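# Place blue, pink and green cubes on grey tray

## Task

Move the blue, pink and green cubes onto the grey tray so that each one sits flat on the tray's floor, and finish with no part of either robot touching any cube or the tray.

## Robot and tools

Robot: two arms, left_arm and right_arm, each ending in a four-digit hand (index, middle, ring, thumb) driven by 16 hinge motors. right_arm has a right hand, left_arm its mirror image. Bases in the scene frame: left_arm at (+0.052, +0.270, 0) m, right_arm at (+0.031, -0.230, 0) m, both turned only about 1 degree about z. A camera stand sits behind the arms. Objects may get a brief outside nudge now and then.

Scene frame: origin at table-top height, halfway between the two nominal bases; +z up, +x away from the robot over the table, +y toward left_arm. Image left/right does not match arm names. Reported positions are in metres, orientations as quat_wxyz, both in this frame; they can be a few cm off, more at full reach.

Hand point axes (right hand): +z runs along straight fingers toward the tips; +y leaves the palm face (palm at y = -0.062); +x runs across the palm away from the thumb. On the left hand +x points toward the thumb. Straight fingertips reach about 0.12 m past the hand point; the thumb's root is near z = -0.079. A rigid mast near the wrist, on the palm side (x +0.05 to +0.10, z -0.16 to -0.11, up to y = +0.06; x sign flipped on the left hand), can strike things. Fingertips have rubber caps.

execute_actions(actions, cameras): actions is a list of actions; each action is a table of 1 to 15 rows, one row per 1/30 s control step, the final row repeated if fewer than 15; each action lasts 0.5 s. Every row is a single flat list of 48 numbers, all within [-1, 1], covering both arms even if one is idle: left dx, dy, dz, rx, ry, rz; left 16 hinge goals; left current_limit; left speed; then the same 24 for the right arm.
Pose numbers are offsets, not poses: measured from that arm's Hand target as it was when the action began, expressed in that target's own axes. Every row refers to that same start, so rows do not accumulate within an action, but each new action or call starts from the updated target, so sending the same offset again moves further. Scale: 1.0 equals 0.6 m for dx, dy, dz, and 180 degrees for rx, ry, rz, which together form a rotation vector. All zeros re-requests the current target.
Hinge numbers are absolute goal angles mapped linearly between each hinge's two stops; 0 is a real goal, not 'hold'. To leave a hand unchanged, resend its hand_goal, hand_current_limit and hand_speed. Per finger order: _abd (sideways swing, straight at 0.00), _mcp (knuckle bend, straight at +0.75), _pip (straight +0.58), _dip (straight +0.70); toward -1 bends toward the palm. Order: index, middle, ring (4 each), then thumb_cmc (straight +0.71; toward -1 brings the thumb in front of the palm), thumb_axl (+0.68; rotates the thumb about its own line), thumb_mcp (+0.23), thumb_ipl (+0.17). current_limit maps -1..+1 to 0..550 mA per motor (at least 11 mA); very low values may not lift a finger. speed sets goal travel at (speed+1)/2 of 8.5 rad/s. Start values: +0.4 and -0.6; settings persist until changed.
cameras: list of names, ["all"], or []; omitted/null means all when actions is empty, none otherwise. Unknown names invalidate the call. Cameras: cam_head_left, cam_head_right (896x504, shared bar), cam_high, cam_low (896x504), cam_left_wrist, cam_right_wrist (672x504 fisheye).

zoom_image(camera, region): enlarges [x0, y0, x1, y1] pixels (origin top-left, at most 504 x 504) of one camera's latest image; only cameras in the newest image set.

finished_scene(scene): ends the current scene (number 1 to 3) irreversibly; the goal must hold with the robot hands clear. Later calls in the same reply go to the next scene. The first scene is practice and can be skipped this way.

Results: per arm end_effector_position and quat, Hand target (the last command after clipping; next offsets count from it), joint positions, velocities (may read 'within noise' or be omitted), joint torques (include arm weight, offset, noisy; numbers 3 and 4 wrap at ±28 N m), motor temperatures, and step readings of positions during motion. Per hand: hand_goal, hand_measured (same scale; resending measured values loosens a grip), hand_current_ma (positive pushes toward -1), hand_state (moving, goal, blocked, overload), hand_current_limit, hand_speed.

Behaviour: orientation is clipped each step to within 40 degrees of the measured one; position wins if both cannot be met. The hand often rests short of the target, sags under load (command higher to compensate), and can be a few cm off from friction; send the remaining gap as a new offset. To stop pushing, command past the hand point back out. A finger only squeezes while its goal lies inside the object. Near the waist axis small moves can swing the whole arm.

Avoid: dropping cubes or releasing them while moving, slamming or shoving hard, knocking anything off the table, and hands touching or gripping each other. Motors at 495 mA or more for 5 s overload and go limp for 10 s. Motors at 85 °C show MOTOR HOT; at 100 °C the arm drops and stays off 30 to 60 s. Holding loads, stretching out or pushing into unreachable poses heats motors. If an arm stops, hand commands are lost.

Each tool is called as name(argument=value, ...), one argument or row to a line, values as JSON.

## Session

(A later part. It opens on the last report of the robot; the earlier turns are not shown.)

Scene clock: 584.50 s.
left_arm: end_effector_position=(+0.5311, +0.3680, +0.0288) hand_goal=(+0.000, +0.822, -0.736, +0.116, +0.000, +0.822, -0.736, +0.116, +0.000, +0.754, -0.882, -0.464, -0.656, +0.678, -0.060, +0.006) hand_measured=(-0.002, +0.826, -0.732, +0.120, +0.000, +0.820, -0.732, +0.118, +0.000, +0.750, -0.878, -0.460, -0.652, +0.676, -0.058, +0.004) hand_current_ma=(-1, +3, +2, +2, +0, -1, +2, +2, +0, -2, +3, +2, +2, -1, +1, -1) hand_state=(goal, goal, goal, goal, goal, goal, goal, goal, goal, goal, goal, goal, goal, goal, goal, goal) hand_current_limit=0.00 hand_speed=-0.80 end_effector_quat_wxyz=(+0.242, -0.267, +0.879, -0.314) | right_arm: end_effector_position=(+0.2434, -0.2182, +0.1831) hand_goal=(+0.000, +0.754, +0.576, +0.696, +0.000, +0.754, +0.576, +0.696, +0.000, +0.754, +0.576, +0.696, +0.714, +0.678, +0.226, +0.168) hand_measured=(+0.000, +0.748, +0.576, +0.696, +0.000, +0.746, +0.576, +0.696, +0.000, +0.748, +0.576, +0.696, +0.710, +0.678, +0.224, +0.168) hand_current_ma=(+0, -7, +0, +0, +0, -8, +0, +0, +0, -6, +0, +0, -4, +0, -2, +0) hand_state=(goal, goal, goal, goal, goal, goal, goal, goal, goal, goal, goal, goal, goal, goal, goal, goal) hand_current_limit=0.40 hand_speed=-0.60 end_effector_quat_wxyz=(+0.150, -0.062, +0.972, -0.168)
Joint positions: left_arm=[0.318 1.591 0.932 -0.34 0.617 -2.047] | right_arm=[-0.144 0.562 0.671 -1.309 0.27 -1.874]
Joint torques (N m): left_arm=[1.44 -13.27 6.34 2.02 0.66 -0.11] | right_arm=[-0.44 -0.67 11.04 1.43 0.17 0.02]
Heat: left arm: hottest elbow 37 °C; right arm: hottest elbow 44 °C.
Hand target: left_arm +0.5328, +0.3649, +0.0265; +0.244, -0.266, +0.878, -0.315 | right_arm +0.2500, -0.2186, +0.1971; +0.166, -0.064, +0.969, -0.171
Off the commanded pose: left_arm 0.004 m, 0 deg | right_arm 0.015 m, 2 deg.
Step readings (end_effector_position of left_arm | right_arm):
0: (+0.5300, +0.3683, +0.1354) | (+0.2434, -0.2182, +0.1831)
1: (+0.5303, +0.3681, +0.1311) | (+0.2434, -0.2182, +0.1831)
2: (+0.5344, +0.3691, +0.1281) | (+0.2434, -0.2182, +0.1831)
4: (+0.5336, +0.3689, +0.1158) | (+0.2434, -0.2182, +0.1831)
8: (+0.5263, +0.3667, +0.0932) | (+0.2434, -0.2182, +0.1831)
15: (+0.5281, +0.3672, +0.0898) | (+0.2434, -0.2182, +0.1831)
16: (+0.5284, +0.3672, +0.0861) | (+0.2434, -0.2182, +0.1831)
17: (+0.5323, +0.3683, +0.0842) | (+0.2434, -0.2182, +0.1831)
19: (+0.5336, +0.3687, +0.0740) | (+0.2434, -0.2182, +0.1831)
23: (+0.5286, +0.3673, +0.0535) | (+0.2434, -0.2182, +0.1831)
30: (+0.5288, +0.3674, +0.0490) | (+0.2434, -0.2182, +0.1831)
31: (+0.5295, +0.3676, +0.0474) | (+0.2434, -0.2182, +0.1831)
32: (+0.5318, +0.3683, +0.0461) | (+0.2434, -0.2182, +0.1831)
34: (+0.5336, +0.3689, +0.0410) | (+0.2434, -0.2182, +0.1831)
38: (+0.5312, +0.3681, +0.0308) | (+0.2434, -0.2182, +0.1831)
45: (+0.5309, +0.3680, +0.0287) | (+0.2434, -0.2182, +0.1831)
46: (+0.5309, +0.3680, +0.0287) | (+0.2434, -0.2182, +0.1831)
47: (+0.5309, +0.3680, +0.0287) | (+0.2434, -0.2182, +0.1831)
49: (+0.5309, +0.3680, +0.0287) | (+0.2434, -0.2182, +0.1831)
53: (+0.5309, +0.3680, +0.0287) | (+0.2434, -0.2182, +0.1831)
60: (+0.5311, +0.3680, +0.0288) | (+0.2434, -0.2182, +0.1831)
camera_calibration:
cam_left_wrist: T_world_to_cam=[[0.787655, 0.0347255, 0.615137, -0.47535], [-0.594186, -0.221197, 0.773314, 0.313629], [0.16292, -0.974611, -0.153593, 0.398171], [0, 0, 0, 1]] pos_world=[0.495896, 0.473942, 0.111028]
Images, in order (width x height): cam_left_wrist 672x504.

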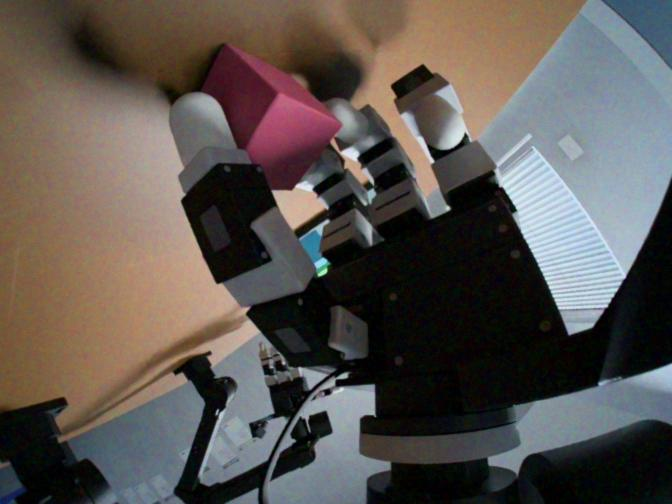

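execute_actions(
  actions=[
    [[0,0,0,0,0,0,0,0.7,-0.737,0.116,0,0.7,-0.737,0.116,0,0.753,-0.883,-0.464,-0.657,0.678,-0.2,0.005,0.0,-0.85,0,0,0,0,0,0,0,0.754,0.576,0.696,0,0.754,0.576,0.696,0,0.754,0.576,0.696,0.714,0.678,0.226,0.168,0.4,-0.6]],
    [[0,0,0,0,0,0,0,0.7,-0.737,0.116,0,0.7,-0.737,0.116,0,0.753,-0.883,-0.464,-0.657,0.678,-0.2,0.005,0.0,-0.85,0,0,0,0,0,0,0,0.754,0.576,0.696,0,0.754,0.576,0.696,0,0.754,0.576,0.696,0.714,0.678,0.226,0.168,0.4,-0.6]],
    [[-0.02313,-0.03371,-0.01855,0,0,0,0,0.7,-0.737,0.116,0,0.7,-0.737,0.116,0,0.753,-0.883,-0.464,-0.657,0.678,-0.2,0.005,0.0,-0.85,0,0,0,0,0,0,0,0.754,0.576,0.696,0,0.754,0.576,0.696,0,0.754,0.576,0.696,0.714,0.678,0.226,0.168,0.4,-0.6]],
    [[-0.01727,-0.04553,-0.04553,0,0,0,0,0.7,-0.737,0.116,0,0.7,-0.737,0.116,0,0.753,-0.883,-0.464,-0.657,0.678,-0.2,0.005,0.0,-0.85,0,0,0,0,0,0,0,0.754,0.576,0.696,0,0.754,0.576,0.696,0,0.754,0.576,0.696,0.714,0.678,0.226,0.168,0.4,-0.6]],
    [[-0.02158,-0.05692,-0.05692,0,0,0,0,0.7,-0.737,0.116,0,0.7,-0.737,0.116,0,0.753,-0.883,-0.464,-0.657,0.678,-0.2,0.005,0.0,-0.85,0,0,0,0,0,0,0,0.754,0.576,0.696,0,0.754,0.576,0.696,0,0.754,0.576,0.696,0.714,0.678,0.226,0.168,0.4,-0.6]],
  ],
  cameras=["cam_left_wrist"],
)

Scene clock: 598.40 s.
left_arm: end_effector_position=(+0.5235, +0.3660, +0.1173) hand_goal=(+0.000, +0.700, -0.736, +0.116, +0.000, +0.700, -0.736, +0.116, +0.000, +0.754, -0.882, -0.464, -0.656, +0.678, -0.200, +0.006) hand_measured=(-0.002, +0.766, -0.712, +0.124, +0.000, +0.744, -0.714, +0.122, +0.000, +0.750, -0.878, -0.460, -0.648, +0.680, -0.082, +0.024) hand_current_ma=(-1, +165, +35, +8, +0, +94, +32, +5, +0, -2, +3, +2, +9, +1, +275, +34) hand_state=(goal, blocked, blocked, goal, goal, blocked, blocked, goal, goal, goal, goal, goal, goal, goal, blocked, goal) hand_current_limit=0.00 hand_speed=-0.85 end_effector_quat_wxyz=(+0.224, -0.278, +0.880, -0.312) | right_arm: end_effector_position=(+0.2434, -0.2182, +0.1831) hand_goal=(+0.000, +0.754, +0.576, +0.696, +0.000, +0.754, +0.576, +0.696, +0.000, +0.754, +0.576, +0.696, +0.714, +0.678, +0.226, +0.168) hand_measured=(+0.000, +0.748, +0.576, +0.696, +0.000, +0.746, +0.576, +0.696, +0.000, +0.748, +0.576, +0.696, +0.710, +0.678, +0.224, +0.168) hand_current_ma=(+0, -7, +0, +0, +0, -8, +0, +0, +0, -6, +0, +0, -4, +0, -2, +0) hand_state=(goal, goal, goal, goal, goal, goal, goal, goal, goal, goal, goal, goal, goal, goal, goal, goal) hand_current_limit=0.40 hand_speed=-0.60 end_effector_quat_wxyz=(+0.150, -0.062, +0.972, -0.168)
Joint positions: left_arm=[0.317 1.464 1.065 -0.635 0.61 -2.056] | right_arm=[-0.144 0.562 0.671 -1.309 0.27 -1.874]
Joint torques (N m): left_arm=[0.62 -13.1 11.66 0.87 0.79 -0.09] | right_arm=[-0.79 -0.91 10.76 1.33 0.16 0.01]
Heat: left arm: hottest elbow 36 °C; right arm: hottest elbow 45 °C.
Hand target: left_arm +0.5426, +0.3646, +0.1413; +0.244, -0.266, +0.878, -0.315 | right_arm +0.2500, -0.2186, +0.1971; +0.166, -0.064, +0.969, -0.171
Off the commanded pose: left_arm 0.031 m, 3 deg | right_arm 0.015 m, 2 deg.
Step readings (end_effector_position of left_arm | right_arm):
0: (+0.5311, +0.3680, +0.0288) | (+0.2434, -0.2182, +0.1831)
1: (+0.5311, +0.3680, +0.0288) | (+0.2434, -0.2182, +0.1831)
2: (+0.5311, +0.3680, +0.0288) | (+0.2434, -0.2182, +0.1831)
4: (+0.5313, +0.3676, +0.0290) | (+0.2434, -0.2182, +0.1831)
8: (+0.5318, +0.3672, +0.0292) | (+0.2434, -0.2182, +0.1831)
15: (+0.5318, +0.3670, +0.0293) | (+0.2434, -0.2182, +0.1831)
16: (+0.5318, +0.3670, +0.0293) | (+0.2434, -0.2182, +0.1831)
17: (+0.5318, +0.3670, +0.0293) | (+0.2434, -0.2182, +0.1831)
19: (+0.5318, +0.3670, +0.0293) | (+0.2434, -0.2182, +0.1831)
23: (+0.5318, +0.3670, +0.0293) | (+0.2434, -0.2182, +0.1831)
30: (+0.5318, +0.3670, +0.0293) | (+0.2434, -0.2182, +0.1831)
31: (+0.5308, +0.3666, +0.0293) | (+0.2434, -0.2182, +0.1831)
32: (+0.5291, +0.3661, +0.0295) | (+0.2434, -0.2182, +0.1831)
34: (+0.5264, +0.3655, +0.0299) | (+0.2434, -0.2182, +0.1831)
38: (+0.5245, +0.3650, +0.0299) | (+0.2434, -0.2182, +0.1831)
45: (+0.5244, +0.3650, +0.0298) | (+0.2434, -0.2182, +0.1831)
46: (+0.5236, +0.3649, +0.0329) | (+0.2434, -0.2182, +0.1831)
47: (+0.5193, +0.3642, +0.0348) | (+0.2434, -0.2182, +0.1831)
49: (+0.5135, +0.3626, +0.0426) | (+0.2434, -0.2182, +0.1831)
53: (+0.5152, +0.3631, +0.0590) | (+0.2434, -0.2182, +0.1831)
60: (+0.5202, +0.3646, +0.0657) | (+0.2434, -0.2182, +0.1831)
61: (+0.5187, +0.3643, +0.0685) | (+0.2434, -0.2182, +0.1831)
62: (+0.5138, +0.3630, +0.0707) | (+0.2434, -0.2182, +0.1831)
64: (+0.5101, +0.3618, +0.0813) | (+0.2434, -0.2182, +0.1831)
68: (+0.5175, +0.3641, +0.1064) | (+0.2434, -0.2182, +0.1831)
75: (+0.5239, +0.3661, +0.1175) | (+0.2434, -0.2182, +0.1831)
camera_calibration:
cam_left_wrist: T_world_to_cam=[[0.811425, 0.0487988, 0.582416, -0.537552], [-0.560415, -0.217909, 0.799031, 0.21828], [0.165905, -0.974748, -0.149469, 0.409065], [0, 0, 0, 1]] pos_world=[0.490644, 0.472533, 0.199809]
Images, in order (width x height): cam_left_wrist 672x504.

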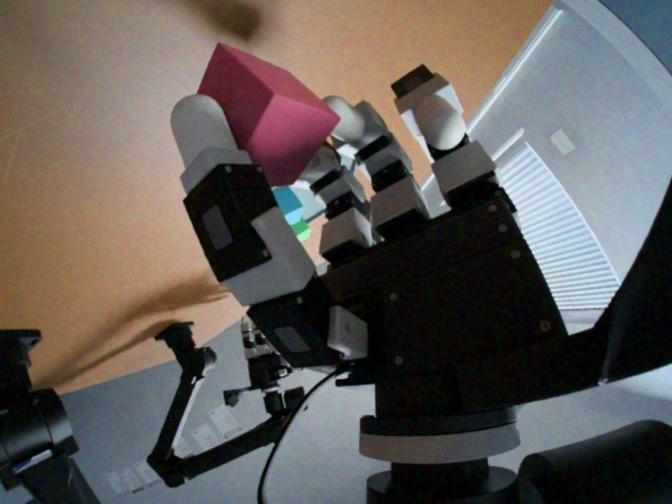

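execute_actions(
  actions=[
    [[0.0066,-0.06268,0.06018,0.01028,0.0271,0.0271,0,0.7,-0.737,0.116,0,0.7,-0.737,0.116,0,0.753,-0.883,-0.464,-0.657,0.678,-0.2,0.005,0.0,-0.85,0,0,0,0,0,0,0,0.754,0.576,0.696,0,0.754,0.576,0.696,0,0.754,0.576,0.696,0.714,0.678,0.226,0.168,0.4,-0.6]],
    [[0.0066,-0.06268,0.06018,0.01028,0.0271,0.0271,0,0.7,-0.737,0.116,0,0.7,-0.737,0.116,0,0.753,-0.883,-0.464,-0.657,0.678,-0.2,0.005,0.0,-0.85,0,0,0,0,0,0,0,0.754,0.576,0.696,0,0.754,0.576,0.696,0,0.754,0.576,0.696,0.714,0.678,0.226,0.168,0.4,-0.6]],
    [[0.0066,-0.06268,0.06018,0.01028,0.0271,0.0271,0,0.7,-0.737,0.116,0,0.7,-0.737,0.116,0,0.753,-0.883,-0.464,-0.657,0.678,-0.2,0.005,0.0,-0.85,0,0,0,0,0,0,0,0.754,0.576,0.696,0,0.754,0.576,0.696,0,0.754,0.576,0.696,0.714,0.678,0.226,0.168,0.4,-0.6]],
    [[0.0066,-0.06268,0.06018,0.01028,0.0271,0.0271,0,0.7,-0.737,0.116,0,0.7,-0.737,0.116,0,0.753,-0.883,-0.464,-0.657,0.678,-0.2,0.005,0.0,-0.85,0,0,0,0,0,0,0,0.754,0.576,0.696,0,0.754,0.576,0.696,0,0.754,0.576,0.696,0.714,0.678,0.226,0.168,0.4,-0.6]],
    [[0.0066,-0.06268,0.06018,0.01028,0.0271,0.0271,0,0.7,-0.737,0.116,0,0.7,-0.737,0.116,0,0.753,-0.883,-0.464,-0.657,0.678,-0.2,0.005,0.0,-0.85,0,0,0,0,0,0,0,0.754,0.576,0.696,0,0.754,0.576,0.696,0,0.754,0.576,0.696,0.714,0.678,0.226,0.168,0.4,-0.6]],
    [[0.0066,-0.06268,0.06018,0.01028,0.0271,0.0271,0,0.7,-0.737,0.116,0,0.7,-0.737,0.116,0,0.753,-0.883,-0.464,-0.657,0.678,-0.2,0.005,0.0,-0.85,0,0,0,0,0,0,0,0.754,0.576,0.696,0,0.754,0.576,0.696,0,0.754,0.576,0.696,0.714,0.678,0.226,0.168,0.4,-0.6]],
    [[0.0066,-0.06268,0.06018,0.01028,0.0271,0.0271,0,0.7,-0.737,0.116,0,0.7,-0.737,0.116,0,0.753,-0.883,-0.464,-0.657,0.678,-0.2,0.005,0.0,-0.85,0,0,0,0,0,0,0,0.754,0.576,0.696,0,0.754,0.576,0.696,0,0.754,0.576,0.696,0.714,0.678,0.226,0.168,0.4,-0.6]],
  ],
  cameras=["cam_left_wrist"],
)

zoom_image(
  camera="cam_left_wrist",
  region=[0, 0, 400, 300],
)

Scene clock: 618.83 s.
left_arm: end_effector_position=(+0.6051, +0.0235, +0.1178) hand_goal=(+0.000, +0.700, -0.736, +0.116, +0.000, +0.700, -0.736, +0.116, +0.000, +0.754, -0.882, -0.464, -0.656, +0.678, -0.200, +0.006) hand_measured=(-0.002, +0.762, -0.710, +0.124, +0.000, +0.742, -0.714, +0.122, +0.000, +0.750, -0.878, -0.460, -0.646, +0.680, -0.082, +0.026) hand_current_ma=(-1, +155, +38, +8, +0, +85, +33, +5, +0, -4, +3, +2, +9, +1, +275, +40) hand_state=(goal, blocked, blocked, goal, goal, blocked, blocked, goal, goal, goal, goal, goal, goal, goal, blocked, goal) hand_current_limit=0.00 hand_speed=-0.85 end_effector_quat_wxyz=(+0.061, +0.119, +0.913, -0.384) | right_arm: end_effector_position=(+0.2434, -0.2182, +0.1831) hand_goal=(+0.000, +0.754, +0.576, +0.696, +0.000, +0.754, +0.576, +0.696, +0.000, +0.754, +0.576, +0.696, +0.714, +0.678, +0.226, +0.168) hand_measured=(+0.000, +0.748, +0.576, +0.696, +0.000, +0.746, +0.576, +0.696, +0.000, +0.748, +0.576, +0.696, +0.710, +0.678, +0.224, +0.168) hand_current_ma=(+0, -7, +0, +0, +0, -8, +0, +0, +0, -6, +0, +0, -4, +0, -2, +0) hand_state=(goal, goal, goal, goal, goal, goal, goal, goal, goal, goal, goal, goal, goal, goal, goal, goal) hand_current_limit=0.40 hand_speed=-0.60 end_effector_quat_wxyz=(+0.150, -0.062, +0.972, -0.168)
Joint positions: left_arm=[-0.303 1.837 1.556 -0.95 0.739 -1.765] | right_arm=[-0.144 0.562 0.671 -1.309 0.27 -1.874]
Joint torques (N m): left_arm=[2.55 -18.2 12.68 0.49 0.89 0.07] | right_arm=[-0.26 -0.5 10.86 1.52 0.16 -0.03]
Heat: left arm: hottest elbow 38 °C; right arm: hottest elbow 45 °C.
Hand target: left_arm +0.6288, +0.0205, +0.1410; +0.087, +0.130, +0.908, -0.388 | right_arm +0.2500, -0.2186, +0.1971; +0.166, -0.064, +0.969, -0.171
Off the commanded pose: left_arm 0.033 m, 3 deg | right_arm 0.015 m, 2 deg.
Step readings (end_effector_position of left_arm | right_arm):
0: (+0.5235, +0.3660, +0.1173) | (+0.2434, -0.2182, +0.1831)
1: (+0.5253, +0.3620, +0.1181) | (+0.2434, -0.2182, +0.1831)
2: (+0.5269, +0.3588, +0.1182) | (+0.2434, -0.2182, +0.1831)
4: (+0.5373, +0.3424, +0.1192) | (+0.2434, -0.2182, +0.1831)
8: (+0.5506, +0.3142, +0.1186) | (+0.2434, -0.2182, +0.1831)
15: (+0.5500, +0.3118, +0.1173) | (+0.2434, -0.2182, +0.1831)
16: (+0.5515, +0.3094, +0.1180) | (+0.2434, -0.2182, +0.1831)
17: (+0.5531, +0.3068, +0.1180) | (+0.2434, -0.2182, +0.1831)
19: (+0.5636, +0.2948, +0.1193) | (+0.2434, -0.2182, +0.1831)
23: (+0.5758, +0.2733, +0.1188) | (+0.2434, -0.2182, +0.1831)
30: (+0.5744, +0.2701, +0.1175) | (+0.2434, -0.2182, +0.1831)
31: (+0.5756, +0.2672, +0.1183) | (+0.2434, -0.2182, +0.1831)
32: (+0.5767, +0.2644, +0.1183) | (+0.2434, -0.2182, +0.1831)
34: (+0.5851, +0.2512, +0.1194) | (+0.2434, -0.2182, +0.1831)
38: (+0.5943, +0.2267, +0.1189) | (+0.2434, -0.2182, +0.1831)
45: (+0.5927, +0.2226, +0.1175) | (+0.2434, -0.2182, +0.1831)
46: (+0.5936, +0.2197, +0.1183) | (+0.2434, -0.2182, +0.1831)
47: (+0.5943, +0.2170, +0.1185) | (+0.2434, -0.2182, +0.1831)
49: (+0.6011, +0.2039, +0.1197) | (+0.2434, -0.2182, +0.1831)
53: (+0.6074, +0.1791, +0.1192) | (+0.2434, -0.2182, +0.1831)
60: (+0.6052, +0.1740, +0.1175) | (+0.2434, -0.2182, +0.1831)
61: (+0.6057, +0.1712, +0.1186) | (+0.2434, -0.2182, +0.1831)
62: (+0.6060, +0.1686, +0.1188) | (+0.2434, -0.2182, +0.1831)
64: (+0.6109, +0.1556, +0.1199) | (+0.2434, -0.2182, +0.1831)
68: (+0.6142, +0.1300, +0.1196) | (+0.2434, -0.2182, +0.1831)
75: (+0.6113, +0.1237, +0.1176) | (+0.2434, -0.2182, +0.1831)
76: (+0.6116, +0.1212, +0.1186) | (+0.2434, -0.2182, +0.1831)
77: (+0.6116, +0.1190, +0.1191) | (+0.2434, -0.2182, +0.1831)
79: (+0.6149, +0.1063, +0.1204) | (+0.2434, -0.2182, +0.1831)
83: (+0.6150, +0.0808, +0.1200) | (+0.2434, -0.2182, +0.1831)
90: (+0.6112, +0.0733, +0.1179) | (+0.2434, -0.2182, +0.1831)
91: (+0.6111, +0.0710, +0.1186) | (+0.2434, -0.2182, +0.1831)
92: (+0.6108, +0.0690, +0.1192) | (+0.2434, -0.2182, +0.1831)
94: (+0.6125, +0.0569, +0.1207) | (+0.2434, -0.2182, +0.1831)
98: (+0.6098, +0.0319, +0.1204) | (+0.2434, -0.2182, +0.1831)
105: (+0.6048, +0.0232, +0.1179) | (+0.2434, -0.2182, +0.1831)
camera_calibration:
cam_left_wrist: T_world_to_cam=[[0.566137, -0.58793, 0.577777, -0.423454], [-0.5085, 0.302575, 0.806149, 0.144474], [-0.648781, -0.750191, -0.127663, 0.546847], [0, 0, 0, 1]] pos_world=[0.667982, 0.117564, 0.198007]
Images, in order (width x height): cam_left_wrist 672x504.

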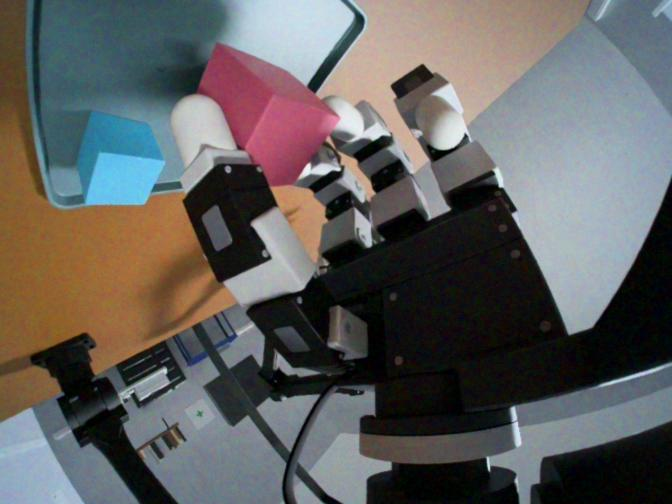

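Scaled by 1.260 from the camera's 672x504 image, which has a finer 960x720 frame.

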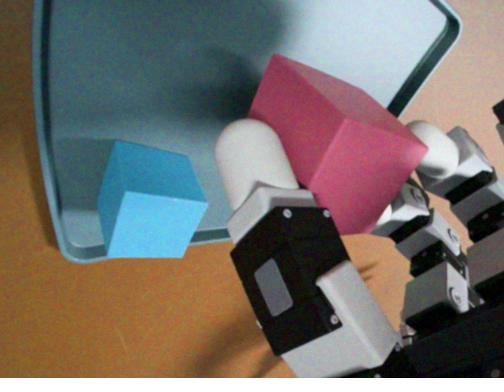

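execute_actions(
  actions=[
    [[0.0151,0.0398,0.0398,0,0,0,0,0.7,-0.737,0.116,0,0.7,-0.737,0.116,0,0.753,-0.883,-0.464,-0.657,0.678,-0.2,0.005,0.0,-0.85,0,0,0,0,0,0,0,0.754,0.576,0.696,0,0.754,0.576,0.696,0,0.754,0.576,0.696,0.714,0.678,0.226,0.168,0.4,-0.6]],
    [[0.01727,0.04553,0.04553,0,0,0,0,0.7,-0.737,0.116,0,0.7,-0.737,0.116,0,0.753,-0.883,-0.464,-0.657,0.678,-0.2,0.005,0.0,-0.85,0,0,0,0,0,0,0,0.754,0.576,0.696,0,0.754,0.576,0.696,0,0.754,0.576,0.696,0.714,0.678,0.226,0.168,0.4,-0.6]],
    [[0.00518,0.01366,0.01366,0,0,0,0,0.7,-0.737,0.116,0,0.7,-0.737,0.116,0,0.753,-0.883,-0.464,-0.657,0.678,-0.2,0.005,0.0,-0.85,0,0,0,0,0,0,0,0.754,0.576,0.696,0,0.754,0.576,0.696,0,0.754,0.576,0.696,0.714,0.678,0.226,0.168,0.4,-0.6]],
  ],
  cameras=["cam_left_wrist"],
)

Scene clock: 626.60 s.
left_arm: end_effector_position=(+0.6243, +0.0171, +0.0585) hand_goal=(+0.000, +0.700, -0.736, +0.116, +0.000, +0.700, -0.736, +0.116, +0.000, +0.754, -0.882, -0.464, -0.656, +0.678, -0.200, +0.006) hand_measured=(-0.002, +0.762, -0.710, +0.124, +0.000, +0.742, -0.714, +0.122, +0.000, +0.750, -0.878, -0.460, -0.646, +0.680, -0.082, +0.026) hand_current_ma=(-1, +155, +39, +8, +0, +84, +33, +5, +0, -4, +3, +2, +10, +1, +275, +40) hand_state=(goal, blocked, blocked, goal, goal, blocked, blocked, goal, goal, goal, goal, goal, goal, goal, blocked, goal) hand_current_limit=0.00 hand_speed=-0.85 end_effector_quat_wxyz=(+0.081, +0.128, +0.909, -0.388) | right_arm: end_effector_position=(+0.2434, -0.2182, +0.1831) hand_goal=(+0.000, +0.754, +0.576, +0.696, +0.000, +0.754, +0.576, +0.696, +0.000, +0.754, +0.576, +0.696, +0.714, +0.678, +0.226, +0.168) hand_measured=(+0.000, +0.748, +0.576, +0.696, +0.000, +0.746, +0.576, +0.696, +0.000, +0.748, +0.576, +0.696, +0.710, +0.678, +0.224, +0.168) hand_current_ma=(+0, -7, +0, +0, +0, -8, +0, +0, +0, -6, +0, +0, -4, +0, -2, +0) hand_state=(goal, goal, goal, goal, goal, goal, goal, goal, goal, goal, goal, goal, goal, goal, goal, goal) hand_current_limit=0.40 hand_speed=-0.60 end_effector_quat_wxyz=(+0.150, -0.062, +0.972, -0.168)
Joint positions: left_arm=[-0.303 1.915 1.5 -0.774 0.739 -1.761] | right_arm=[-0.144 0.562 0.671 -1.309 0.27 -1.874]
Joint torques (N m): left_arm=[2.43 -18.78 6.99 1.61 0.89 0.05] | right_arm=[-0.44 -1.03 10.62 1.57 0.18 0.01]
Heat: left arm: hottest elbow 38 °C; right arm: hottest elbow 45 °C.
Hand target: left_arm +0.6289, +0.0206, +0.0542; +0.087, +0.130, +0.908, -0.388 | right_arm +0.2500, -0.2186, +0.1971; +0.166, -0.064, +0.969, -0.171
Off the commanded pose: left_arm 0.007 m, 1 deg | right_arm 0.015 m, 2 deg.
Step readings (end_effector_position of left_arm | right_arm):
0: (+0.6051, +0.0235, +0.1178) | (+0.2434, -0.2182, +0.1831)
1: (+0.6067, +0.0229, +0.1173) | (+0.2434, -0.2182, +0.1831)
2: (+0.6104, +0.0217, +0.1167) | (+0.2434, -0.2182, +0.1831)
4: (+0.6165, +0.0197, +0.1139) | (+0.2434, -0.2182, +0.1831)
8: (+0.6182, +0.0192, +0.1046) | (+0.2434, -0.2182, +0.1831)
15: (+0.6180, +0.0193, +0.1003) | (+0.2434, -0.2182, +0.1831)
16: (+0.6187, +0.0190, +0.0980) | (+0.2434, -0.2182, +0.1831)
17: (+0.6224, +0.0177, +0.0951) | (+0.2434, -0.2182, +0.1831)
19: (+0.6254, +0.0167, +0.0884) | (+0.2434, -0.2182, +0.1831)
23: (+0.6230, +0.0175, +0.0695) | (+0.2434, -0.2182, +0.1831)
30: (+0.6213, +0.0181, +0.0612) | (+0.2434, -0.2182, +0.1831)
31: (+0.6220, +0.0179, +0.0611) | (+0.2434, -0.2182, +0.1831)
32: (+0.6237, +0.0173, +0.0608) | (+0.2434, -0.2182, +0.1831)
34: (+0.6250, +0.0169, +0.0600) | (+0.2434, -0.2182, +0.1831)
38: (+0.6240, +0.0172, +0.0584) | (+0.2434, -0.2182, +0.1831)
45: (+0.6243, +0.0171, +0.0585) | (+0.2434, -0.2182, +0.1831)
camera_calibration:
cam_left_wrist: T_world_to_cam=[[0.538471, -0.581698, 0.609653, -0.388465], [-0.541894, 0.315004, 0.779182, 0.226244], [-0.645291, -0.749934, -0.145598, 0.545891], [0, 0, 0, 1]] pos_world=[0.684036, 0.112145, 0.140025]
Images, in order (width x height): cam_left_wrist 672x504.

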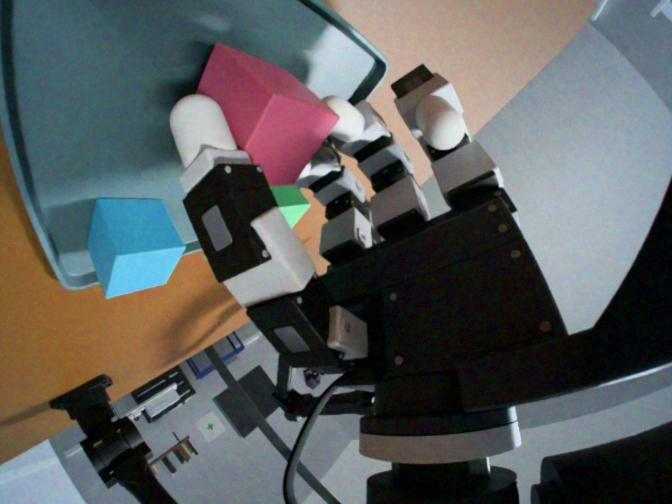

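execute_actions(
  actions=[
    [[0.00432,0.01138,0.01138,0,0,0,0,0.7,-0.737,0.116,0,0.7,-0.737,0.116,0,0.753,-0.883,-0.464,-0.657,0.678,-0.2,0.005,0.0,-0.85,0,0,0,0,0,0,0,0.754,0.576,0.696,0,0.754,0.576,0.696,0,0.754,0.576,0.696,0.714,0.678,0.226,0.168,0.4,-0.6]],
    [[0.00345,0.00911,0.00911,0,0,0,0,0.7,-0.737,0.116,0,0.7,-0.737,0.116,0,0.753,-0.883,-0.464,-0.657,0.678,-0.2,0.005,0.0,-0.85,0,0,0,0,0,0,0,0.754,0.576,0.696,0,0.754,0.576,0.696,0,0.754,0.576,0.696,0.714,0.678,0.226,0.168,0.4,-0.6]],
    [[0.00259,0.00683,0.00683,0,0,0,0,0.7,-0.737,0.116,0,0.7,-0.737,0.116,0,0.753,-0.883,-0.464,-0.657,0.678,-0.2,0.005,0.0,-0.85,0,0,0,0,0,0,0,0.754,0.576,0.696,0,0.754,0.576,0.696,0,0.754,0.576,0.696,0.714,0.678,0.226,0.168,0.4,-0.6]],
  ],
  cameras=["cam_left_wrist"],
)

Scene clock: 635.67 s.
left_arm: end_effector_position=(+0.6256, +0.0167, +0.0375) hand_goal=(+0.000, +0.700, -0.736, +0.116, +0.000, +0.700, -0.736, +0.116, +0.000, +0.754, -0.882, -0.464, -0.656, +0.678, -0.200, +0.006) hand_measured=(-0.002, +0.762, -0.710, +0.124, +0.000, +0.740, -0.714, +0.120, +0.000, +0.750, -0.878, -0.460, -0.646, +0.680, -0.082, +0.026) hand_current_ma=(-1, +155, +39, +8, +0, +82, +30, +2, +0, -4, +3, +2, +11, +1, +275, +41) hand_state=(goal, blocked, blocked, goal, goal, blocked, blocked, goal, goal, goal, goal, goal, goal, goal, blocked, goal) hand_current_limit=0.00 hand_speed=-0.85 end_effector_quat_wxyz=(+0.084, +0.129, +0.908, -0.388) | right_arm: end_effector_position=(+0.2434, -0.2182, +0.1831) hand_goal=(+0.000, +0.754, +0.576, +0.696, +0.000, +0.754, +0.576, +0.696, +0.000, +0.754, +0.576, +0.696, +0.714, +0.678, +0.226, +0.168) hand_measured=(+0.000, +0.748, +0.576, +0.696, +0.000, +0.746, +0.576, +0.696, +0.000, +0.748, +0.576, +0.696, +0.710, +0.678, +0.224, +0.168) hand_current_ma=(+0, -7, +0, +0, +0, -8, +0, +0, +0, -6, +0, +0, -4, +0, -2, +0) hand_state=(goal, goal, goal, goal, goal, goal, goal, goal, goal, goal, goal, goal, goal, goal, goal, goal) hand_current_limit=0.40 hand_speed=-0.60 end_effector_quat_wxyz=(+0.150, -0.062, +0.972, -0.168)
Joint positions: left_arm=[-0.303 1.938 1.475 -0.72 0.739 -1.761] | right_arm=[-0.144 0.562 0.671 -1.309 0.27 -1.874]
Joint torques (N m): left_arm=[2.55 -18.73 6.67 1.58 0.89 0.03] | right_arm=[-0.44 0.09 10.73 1.32 0.13 0.01]
Heat: left arm: hottest elbow 38 °C; right arm: hottest elbow 45 °C.
Hand target: left_arm +0.6289, +0.0207, +0.0300; +0.087, +0.130, +0.908, -0.388 | right_arm +0.2500, -0.2186, +0.1971; +0.166, -0.064, +0.969, -0.171
Off the commanded pose: left_arm 0.009 m, 0 deg | right_arm 0.015 m, 2 deg.
Step readings (end_effector_position of left_arm | right_arm):
0: (+0.6243, +0.0171, +0.0585) | (+0.2434, -0.2182, +0.1831)
1: (+0.6244, +0.0171, +0.0576) | (+0.2434, -0.2182, +0.1831)
2: (+0.6253, +0.0168, +0.0570) | (+0.2434, -0.2182, +0.1831)
4: (+0.6258, +0.0166, +0.0552) | (+0.2434, -0.2182, +0.1831)
8: (+0.6246, +0.0170, +0.0500) | (+0.2434, -0.2182, +0.1831)
15: (+0.6239, +0.0173, +0.0475) | (+0.2434, -0.2182, +0.1831)
16: (+0.6240, +0.0172, +0.0469) | (+0.2434, -0.2182, +0.1831)
17: (+0.6248, +0.0169, +0.0466) | (+0.2434, -0.2182, +0.1831)
19: (+0.6255, +0.0167, +0.0455) | (+0.2434, -0.2182, +0.1831)
23: (+0.6249, +0.0169, +0.0422) | (+0.2434, -0.2182, +0.1831)
30: (+0.6245, +0.0171, +0.0407) | (+0.2434, -0.2182, +0.1831)
31: (+0.6244, +0.0171, +0.0402) | (+0.2434, -0.2182, +0.1831)
32: (+0.6252, +0.0168, +0.0400) | (+0.2434, -0.2182, +0.1831)
34: (+0.6255, +0.0167, +0.0390) | (+0.2434, -0.2182, +0.1831)
38: (+0.6253, +0.0168, +0.0375) | (+0.2434, -0.2182, +0.1831)
45: (+0.6256, +0.0167, +0.0375) | (+0.2434, -0.2182, +0.1831)
camera_calibration:
cam_left_wrist: T_world_to_cam=[[0.535129, -0.580593, 0.613636, -0.374706], [-0.546166, 0.316378, 0.775633, 0.246177], [-0.644468, -0.750211, -0.147797, 0.542887], [0, 0, 0, 1]] pos_world=[0.684843, 0.111843, 0.119227]
Images, in order (width x height): cam_left_wrist 672x504.

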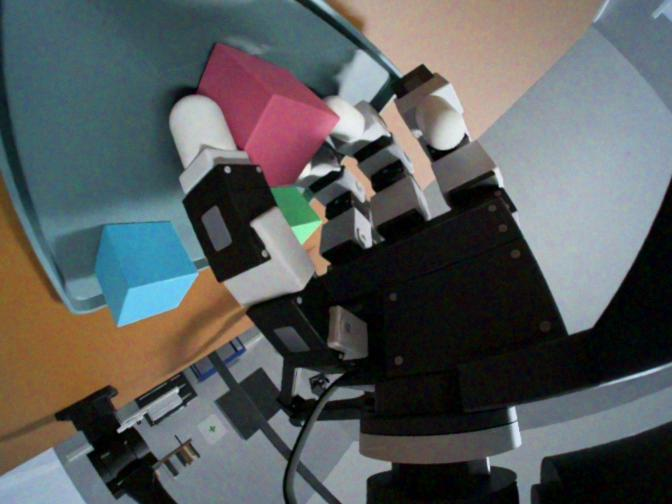

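execute_actions(
  actions=[
    [[0.00259,0.00683,0.00683,0,0,0,0,0.7,-0.737,0.116,0,0.7,-0.737,0.116,0,0.753,-0.883,-0.464,-0.657,0.678,-0.2,0.005,0.0,-0.85,0,0,0,0,0,0,0,0.754,0.576,0.696,0,0.754,0.576,0.696,0,0.754,0.576,0.696,0.714,0.678,0.226,0.168,0.4,-0.6]],
    [[0.00216,0.0057,0.0057,0,0,0,0,0.7,-0.737,0.116,0,0.7,-0.737,0.116,0,0.753,-0.883,-0.464,-0.657,0.678,-0.2,0.005,0.0,-0.85,0,0,0,0,0,0,0,0.754,0.576,0.696,0,0.754,0.576,0.696,0,0.754,0.576,0.696,0.714,0.678,0.226,0.168,0.4,-0.6]],
  ],
  cameras=[],
)

Scene clock: 642.90 s.
left_arm: end_effector_position=(+0.6287, +0.0155, +0.0362) hand_goal=(+0.000, +0.700, -0.736, +0.116, +0.000, +0.700, -0.736, +0.116, +0.000, +0.754, -0.882, -0.464, -0.656, +0.678, -0.200, +0.006) hand_measured=(-0.002, +0.762, -0.710, +0.122, +0.000, +0.740, -0.714, +0.118, +0.000, +0.750, -0.878, -0.460, -0.646, +0.680, -0.082, +0.026) hand_current_ma=(-1, +155, +39, +5, +0, +82, +29, +1, +0, -4, +3, +2, +12, +1, +275, +44) hand_state=(goal, blocked, blocked, goal, goal, blocked, blocked, goal, goal, goal, goal, goal, goal, goal, blocked, blocked) hand_current_limit=0.00 hand_speed=-0.85 end_effector_quat_wxyz=(+0.092, +0.132, +0.907, -0.390) | right_arm: end_effector_position=(+0.2434, -0.2182, +0.1831) hand_goal=(+0.000, +0.754, +0.576, +0.696, +0.000, +0.754, +0.576, +0.696, +0.000, +0.754, +0.576, +0.696, +0.714, +0.678, +0.226, +0.168) hand_measured=(+0.000, +0.748, +0.576, +0.696, +0.000, +0.746, +0.576, +0.696, +0.000, +0.748, +0.576, +0.696, +0.710, +0.678, +0.224, +0.168) hand_current_ma=(+0, -7, +0, +0, +0, -8, +0, +0, +0, -6, +0, +0, -4, +0, -2, +0) hand_state=(goal, goal, goal, goal, goal, goal, goal, goal, goal, goal, goal, goal, goal, goal, goal, goal) hand_current_limit=0.40 hand_speed=-0.60 end_effector_quat_wxyz=(+0.150, -0.062, +0.972, -0.168)
Joint positions: left_arm=[-0.303 1.939 1.469 -0.696 0.74 -1.761] | right_arm=[-0.144 0.562 0.671 -1.309 0.27 -1.874]
Joint torques (N m): left_arm=[2.49 -17.55 6.28 1.7 0.86 0.04] | right_arm=[0.26 -0.38 10.69 1.46 0.16 -0.01]
Heat: left arm: hottest elbow 37 °C; right arm: hottest elbow 45 °C.
Hand target: left_arm +0.6290, +0.0206, +0.0191; +0.087, +0.130, +0.908, -0.388 | right_arm +0.2500, -0.2186, +0.1971; +0.166, -0.064, +0.969, -0.171
Off the commanded pose: left_arm 0.018 m, 1 deg | right_arm 0.015 m, 2 deg.
Step readings (end_effector_position of left_arm | right_arm):
0: (+0.6256, +0.0167, +0.0375) | (+0.2434, -0.2182, +0.1831)
1: (+0.6257, +0.0167, +0.0371) | (+0.2434, -0.2182, +0.1831)
2: (+0.6263, +0.0165, +0.0369) | (+0.2434, -0.2182, +0.1831)
4: (+0.6269, +0.0163, +0.0368) | (+0.2434, -0.2182, +0.1831)
8: (+0.6273, +0.0161, +0.0367) | (+0.2434, -0.2182, +0.1831)
15: (+0.6273, +0.0161, +0.0367) | (+0.2434, -0.2182, +0.1831)
16: (+0.6273, +0.0161, +0.0363) | (+0.2434, -0.2182, +0.1831)
17: (+0.6278, +0.0160, +0.0361) | (+0.2434, -0.2182, +0.1831)
19: (+0.6284, +0.0156, +0.0362) | (+0.2434, -0.2182, +0.1831)
23: (+0.6286, +0.0156, +0.0361) | (+0.2434, -0.2182, +0.1831)
30: (+0.6287, +0.0155, +0.0362) | (+0.2434, -0.2182, +0.1831)
No camera images: "cameras" was empty.

execute_actions(
  actions=[
    [[-0.00432,-0.01138,-0.01138,0,0,0,0,0.76,-0.737,0.116,0,0.75,-0.737,0.116,0,0.753,-0.883,-0.464,-0.657,0.678,-0.09,0.005,0.0,-0.9,0,0,0,0,0,0,0,0.754,0.576,0.696,0,0.754,0.576,0.696,0,0.754,0.576,0.696,0.714,0.678,0.226,0.168,0.4,-0.6]],
    [[0,0,0,0,0,0,0,0.88,-0.737,0.116,0,0.88,-0.737,0.116,0,0.753,-0.883,-0.464,-0.657,0.678,0.01,0.005,0.0,-0.9,0,0,0,0,0,0,0,0.754,0.576,0.696,0,0.754,0.576,0.696,0,0.754,0.576,0.696,0.714,0.678,0.226,0.168,0.4,-0.6]],
    [[0,0,0,0,0,0,0,0.98,-0.737,0.116,0,0.98,-0.737,0.116,0,0.753,-0.883,-0.464,-0.657,0.678,0.09,0.005,0.0,-0.85,0,0,0,0,0,0,0,0.754,0.576,0.696,0,0.754,0.576,0.696,0,0.754,0.576,0.696,0.714,0.678,0.226,0.168,0.4,-0.6]],
    [[-0.02035,-0.01843,-0.02267,0,0,0,0,0.98,-0.737,0.116,0,0.98,-0.737,0.116,0,0.753,-0.883,-0.464,-0.657,0.678,0.09,0.005,0.0,-0.85,0,0,0,0,0,0,0,0.754,0.576,0.696,0,0.754,0.576,0.696,0,0.754,0.576,0.696,0.714,0.678,0.226,0.168,0.4,-0.6]],
    [[-0.02035,-0.01843,-0.02267,0,0,0,0,0.98,-0.737,0.116,0,0.98,-0.737,0.116,0,0.753,-0.883,-0.464,-0.657,0.678,0.09,0.005,0.0,-0.85,0,0,0,0,0,0,0,0.754,0.576,0.696,0,0.754,0.576,0.696,0,0.754,0.576,0.696,0.714,0.678,0.226,0.168,0.4,-0.6]],
    [[-0.02158,-0.05692,-0.05692,0,0,0,0,0.98,-0.737,0.116,0,0.98,-0.737,0.116,0,0.753,-0.883,-0.464,-0.657,0.678,0.09,0.005,0.0,-0.85,0,0,0,0,0,0,0,0.754,0.576,0.696,0,0.754,0.576,0.696,0,0.754,0.576,0.696,0.714,0.678,0.226,0.168,0.4,-0.6]],
    [[-0.02158,-0.05692,-0.05692,0,0,0,0,0.98,-0.737,0.116,0,0.98,-0.737,0.116,0,0.753,-0.883,-0.464,-0.657,0.678,0.09,0.005,0.0,-0.85,0,0,0,0,0,0,0,0.754,0.576,0.696,0,0.754,0.576,0.696,0,0.754,0.576,0.696,0.714,0.678,0.226,0.168,0.4,-0.6]],
  ],
  cameras=["cam_left_wrist","cam_high","cam_low"],
)

zoom_image(
  camera="cam_high",
  region=[370, 210, 530, 350],
)

Scene clock: 660.43 s.
left_arm: end_effector_position=(+0.6254, +0.0188, +0.1423) hand_goal=(+0.000, +0.980, -0.736, +0.116, +0.000, +0.980, -0.736, +0.116, +0.000, +0.754, -0.882, -0.464, -0.656, +0.678, +0.090, +0.006) hand_measured=(-0.002, +0.964, -0.732, +0.120, +0.000, +0.966, -0.730, +0.118, +0.000, +0.750, -0.878, -0.460, -0.652, +0.680, +0.084, +0.008) hand_current_ma=(-1, -20, +3, +2, +0, -19, +4, +1, +0, -3, +3, +2, +3, +1, -8, +1) hand_state=(goal, goal, goal, goal, goal, goal, goal, goal, goal, goal, goal, goal, goal, goal, goal, goal) hand_current_limit=0.00 hand_speed=-0.85 end_effector_quat_wxyz=(+0.061, +0.123, +0.913, -0.384) | right_arm: end_effector_position=(+0.2434, -0.2182, +0.1831) hand_goal=(+0.000, +0.754, +0.576, +0.696, +0.000, +0.754, +0.576, +0.696, +0.000, +0.754, +0.576, +0.696, +0.714, +0.678, +0.226, +0.168) hand_measured=(+0.000, +0.748, +0.576, +0.696, +0.000, +0.746, +0.576, +0.696, +0.000, +0.748, +0.576, +0.696, +0.710, +0.678, +0.224, +0.168) hand_current_ma=(+0, -7, +0, +0, +0, -8, +0, +0, +0, -6, +0, +0, -4, +0, -2, +0) hand_state=(goal, goal, goal, goal, goal, goal, goal, goal, goal, goal, goal, goal, goal, goal, goal, goal) hand_current_limit=0.40 hand_speed=-0.60 end_effector_quat_wxyz=(+0.150, -0.062, +0.972, -0.168)
Joint positions: left_arm=[-0.3 1.878 1.682 -1.044 0.741 -1.751] | right_arm=[-0.144 0.562 0.671 -1.309 0.27 -1.874]
Joint torques (N m): left_arm=[2.96 -20.25 11.78 0.44 0.96 0.04] | right_arm=[-0.67 -0.32 10.86 1.59 0.17 0]
Heat: left arm: hottest elbow 37 °C; right arm: hottest elbow 45 °C.
Hand target: left_arm +0.6438, +0.0215, +0.1691; +0.087, +0.130, +0.908, -0.388 | right_arm +0.2500, -0.2186, +0.1971; +0.166, -0.064, +0.969, -0.171
Off the commanded pose: left_arm 0.033 m, 3 deg | right_arm 0.015 m, 2 deg.
Step readings (end_effector_position of left_arm | right_arm):
0: (+0.6287, +0.0155, +0.0362) | (+0.2434, -0.2182, +0.1831)
1: (+0.6287, +0.0155, +0.0362) | (+0.2434, -0.2182, +0.1831)
2: (+0.6287, +0.0155, +0.0362) | (+0.2434, -0.2182, +0.1831)
4: (+0.6287, +0.0155, +0.0362) | (+0.2434, -0.2182, +0.1831)
8: (+0.6287, +0.0155, +0.0362) | (+0.2434, -0.2182, +0.1831)
15: (+0.6287, +0.0155, +0.0362) | (+0.2434, -0.2182, +0.1831)
16: (+0.6287, +0.0155, +0.0362) | (+0.2434, -0.2182, +0.1831)
17: (+0.6287, +0.0155, +0.0362) | (+0.2434, -0.2182, +0.1831)
19: (+0.6287, +0.0155, +0.0362) | (+0.2434, -0.2182, +0.1831)
23: (+0.6287, +0.0155, +0.0362) | (+0.2434, -0.2182, +0.1831)
30: (+0.6287, +0.0155, +0.0362) | (+0.2434, -0.2182, +0.1831)
31: (+0.6287, +0.0155, +0.0362) | (+0.2434, -0.2182, +0.1831)
32: (+0.6287, +0.0155, +0.0362) | (+0.2434, -0.2182, +0.1831)
34: (+0.6287, +0.0155, +0.0362) | (+0.2434, -0.2182, +0.1831)
38: (+0.6287, +0.0155, +0.0362) | (+0.2434, -0.2182, +0.1831)
45: (+0.6287, +0.0155, +0.0362) | (+0.2434, -0.2182, +0.1831)
46: (+0.6270, +0.0161, +0.0357) | (+0.2434, -0.2182, +0.1831)
47: (+0.6239, +0.0172, +0.0351) | (+0.2434, -0.2182, +0.1831)
49: (+0.6192, +0.0187, +0.0340) | (+0.2434, -0.2182, +0.1831)
53: (+0.6165, +0.0196, +0.0334) | (+0.2434, -0.2182, +0.1831)
60: (+0.6166, +0.0196, +0.0334) | (+0.2434, -0.2182, +0.1831)
61: (+0.6166, +0.0199, +0.0346) | (+0.2434, -0.2182, +0.1831)
62: (+0.6153, +0.0213, +0.0364) | (+0.2434, -0.2182, +0.1831)
64: (+0.6145, +0.0224, +0.0389) | (+0.2434, -0.2182, +0.1831)
68: (+0.6193, +0.0208, +0.0453) | (+0.2434, -0.2182, +0.1831)
75: (+0.6198, +0.0207, +0.0464) | (+0.2434, -0.2182, +0.1831)
76: (+0.6190, +0.0211, +0.0489) | (+0.2434, -0.2182, +0.1831)
77: (+0.6149, +0.0225, +0.0517) | (+0.2434, -0.2182, +0.1831)
79: (+0.6122, +0.0234, +0.0593) | (+0.2434, -0.2182, +0.1831)
83: (+0.6182, +0.0213, +0.0801) | (+0.2434, -0.2182, +0.1831)
90: (+0.6236, +0.0194, +0.0921) | (+0.2434, -0.2182, +0.1831)
91: (+0.6225, +0.0199, +0.0947) | (+0.2434, -0.2182, +0.1831)
92: (+0.6180, +0.0215, +0.0978) | (+0.2434, -0.2182, +0.1831)
94: (+0.6145, +0.0227, +0.1056) | (+0.2434, -0.2182, +0.1831)
98: (+0.6213, +0.0203, +0.1291) | (+0.2434, -0.2182, +0.1831)
105: (+0.6260, +0.0185, +0.1424) | (+0.2434, -0.2182, +0.1831)
camera_calibration:
cam_left_wrist: T_world_to_cam=[[0.561029, -0.592877, 0.577705, -0.448466], [-0.507251, 0.305287, 0.805913, 0.135731], [-0.654173, -0.745183, -0.129463, 0.563197], [0, 0, 0, 1]] pos_world=[0.688881, 0.112363, 0.222607]
Images, in order (width x height): cam_high 896x504, cam_low 896x504, cam_left_wrist 672x504.

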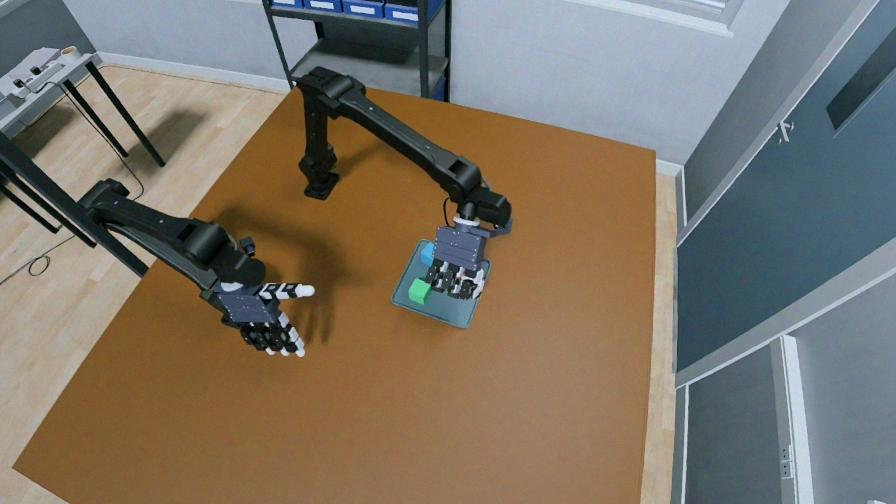

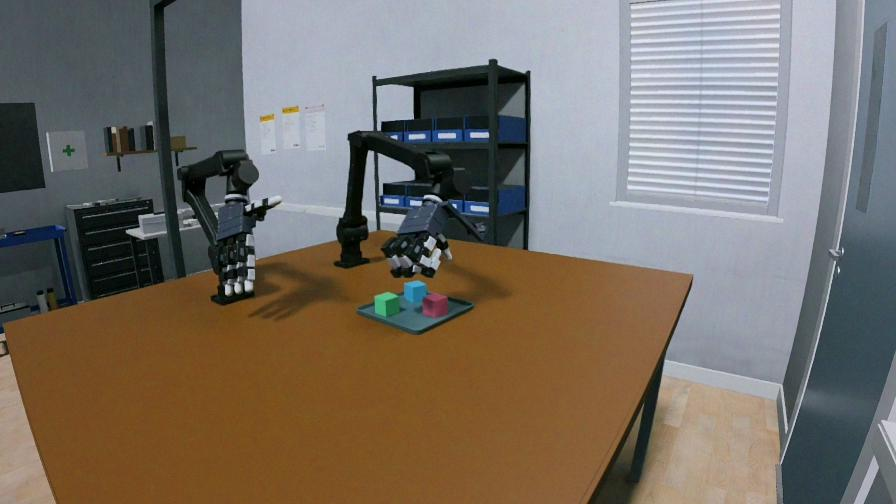

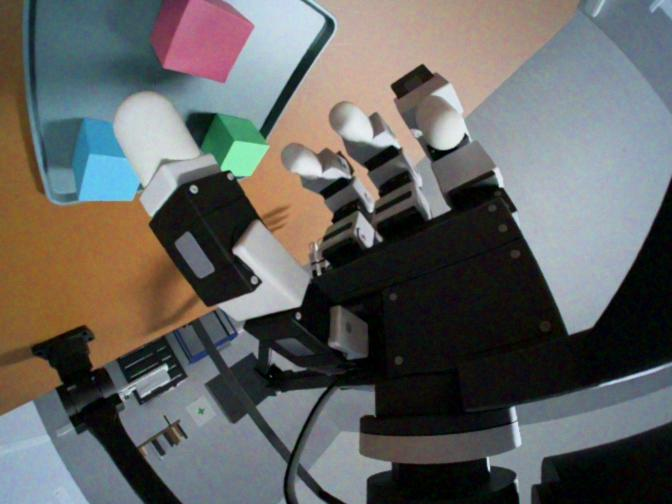

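Scaled by 3.150 from the camera's 896x504 image, which has a finer 1280x720 frame.

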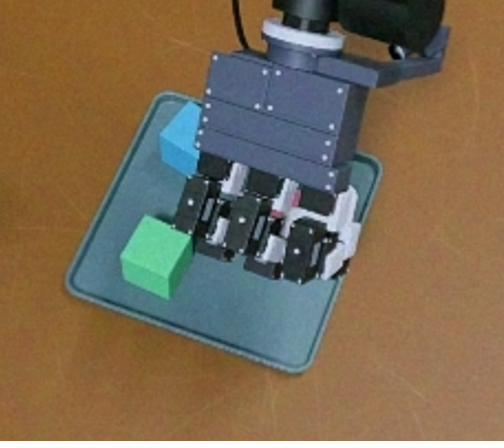

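finished_scene(
  scene=2,
)

The scene is finished: the task was done.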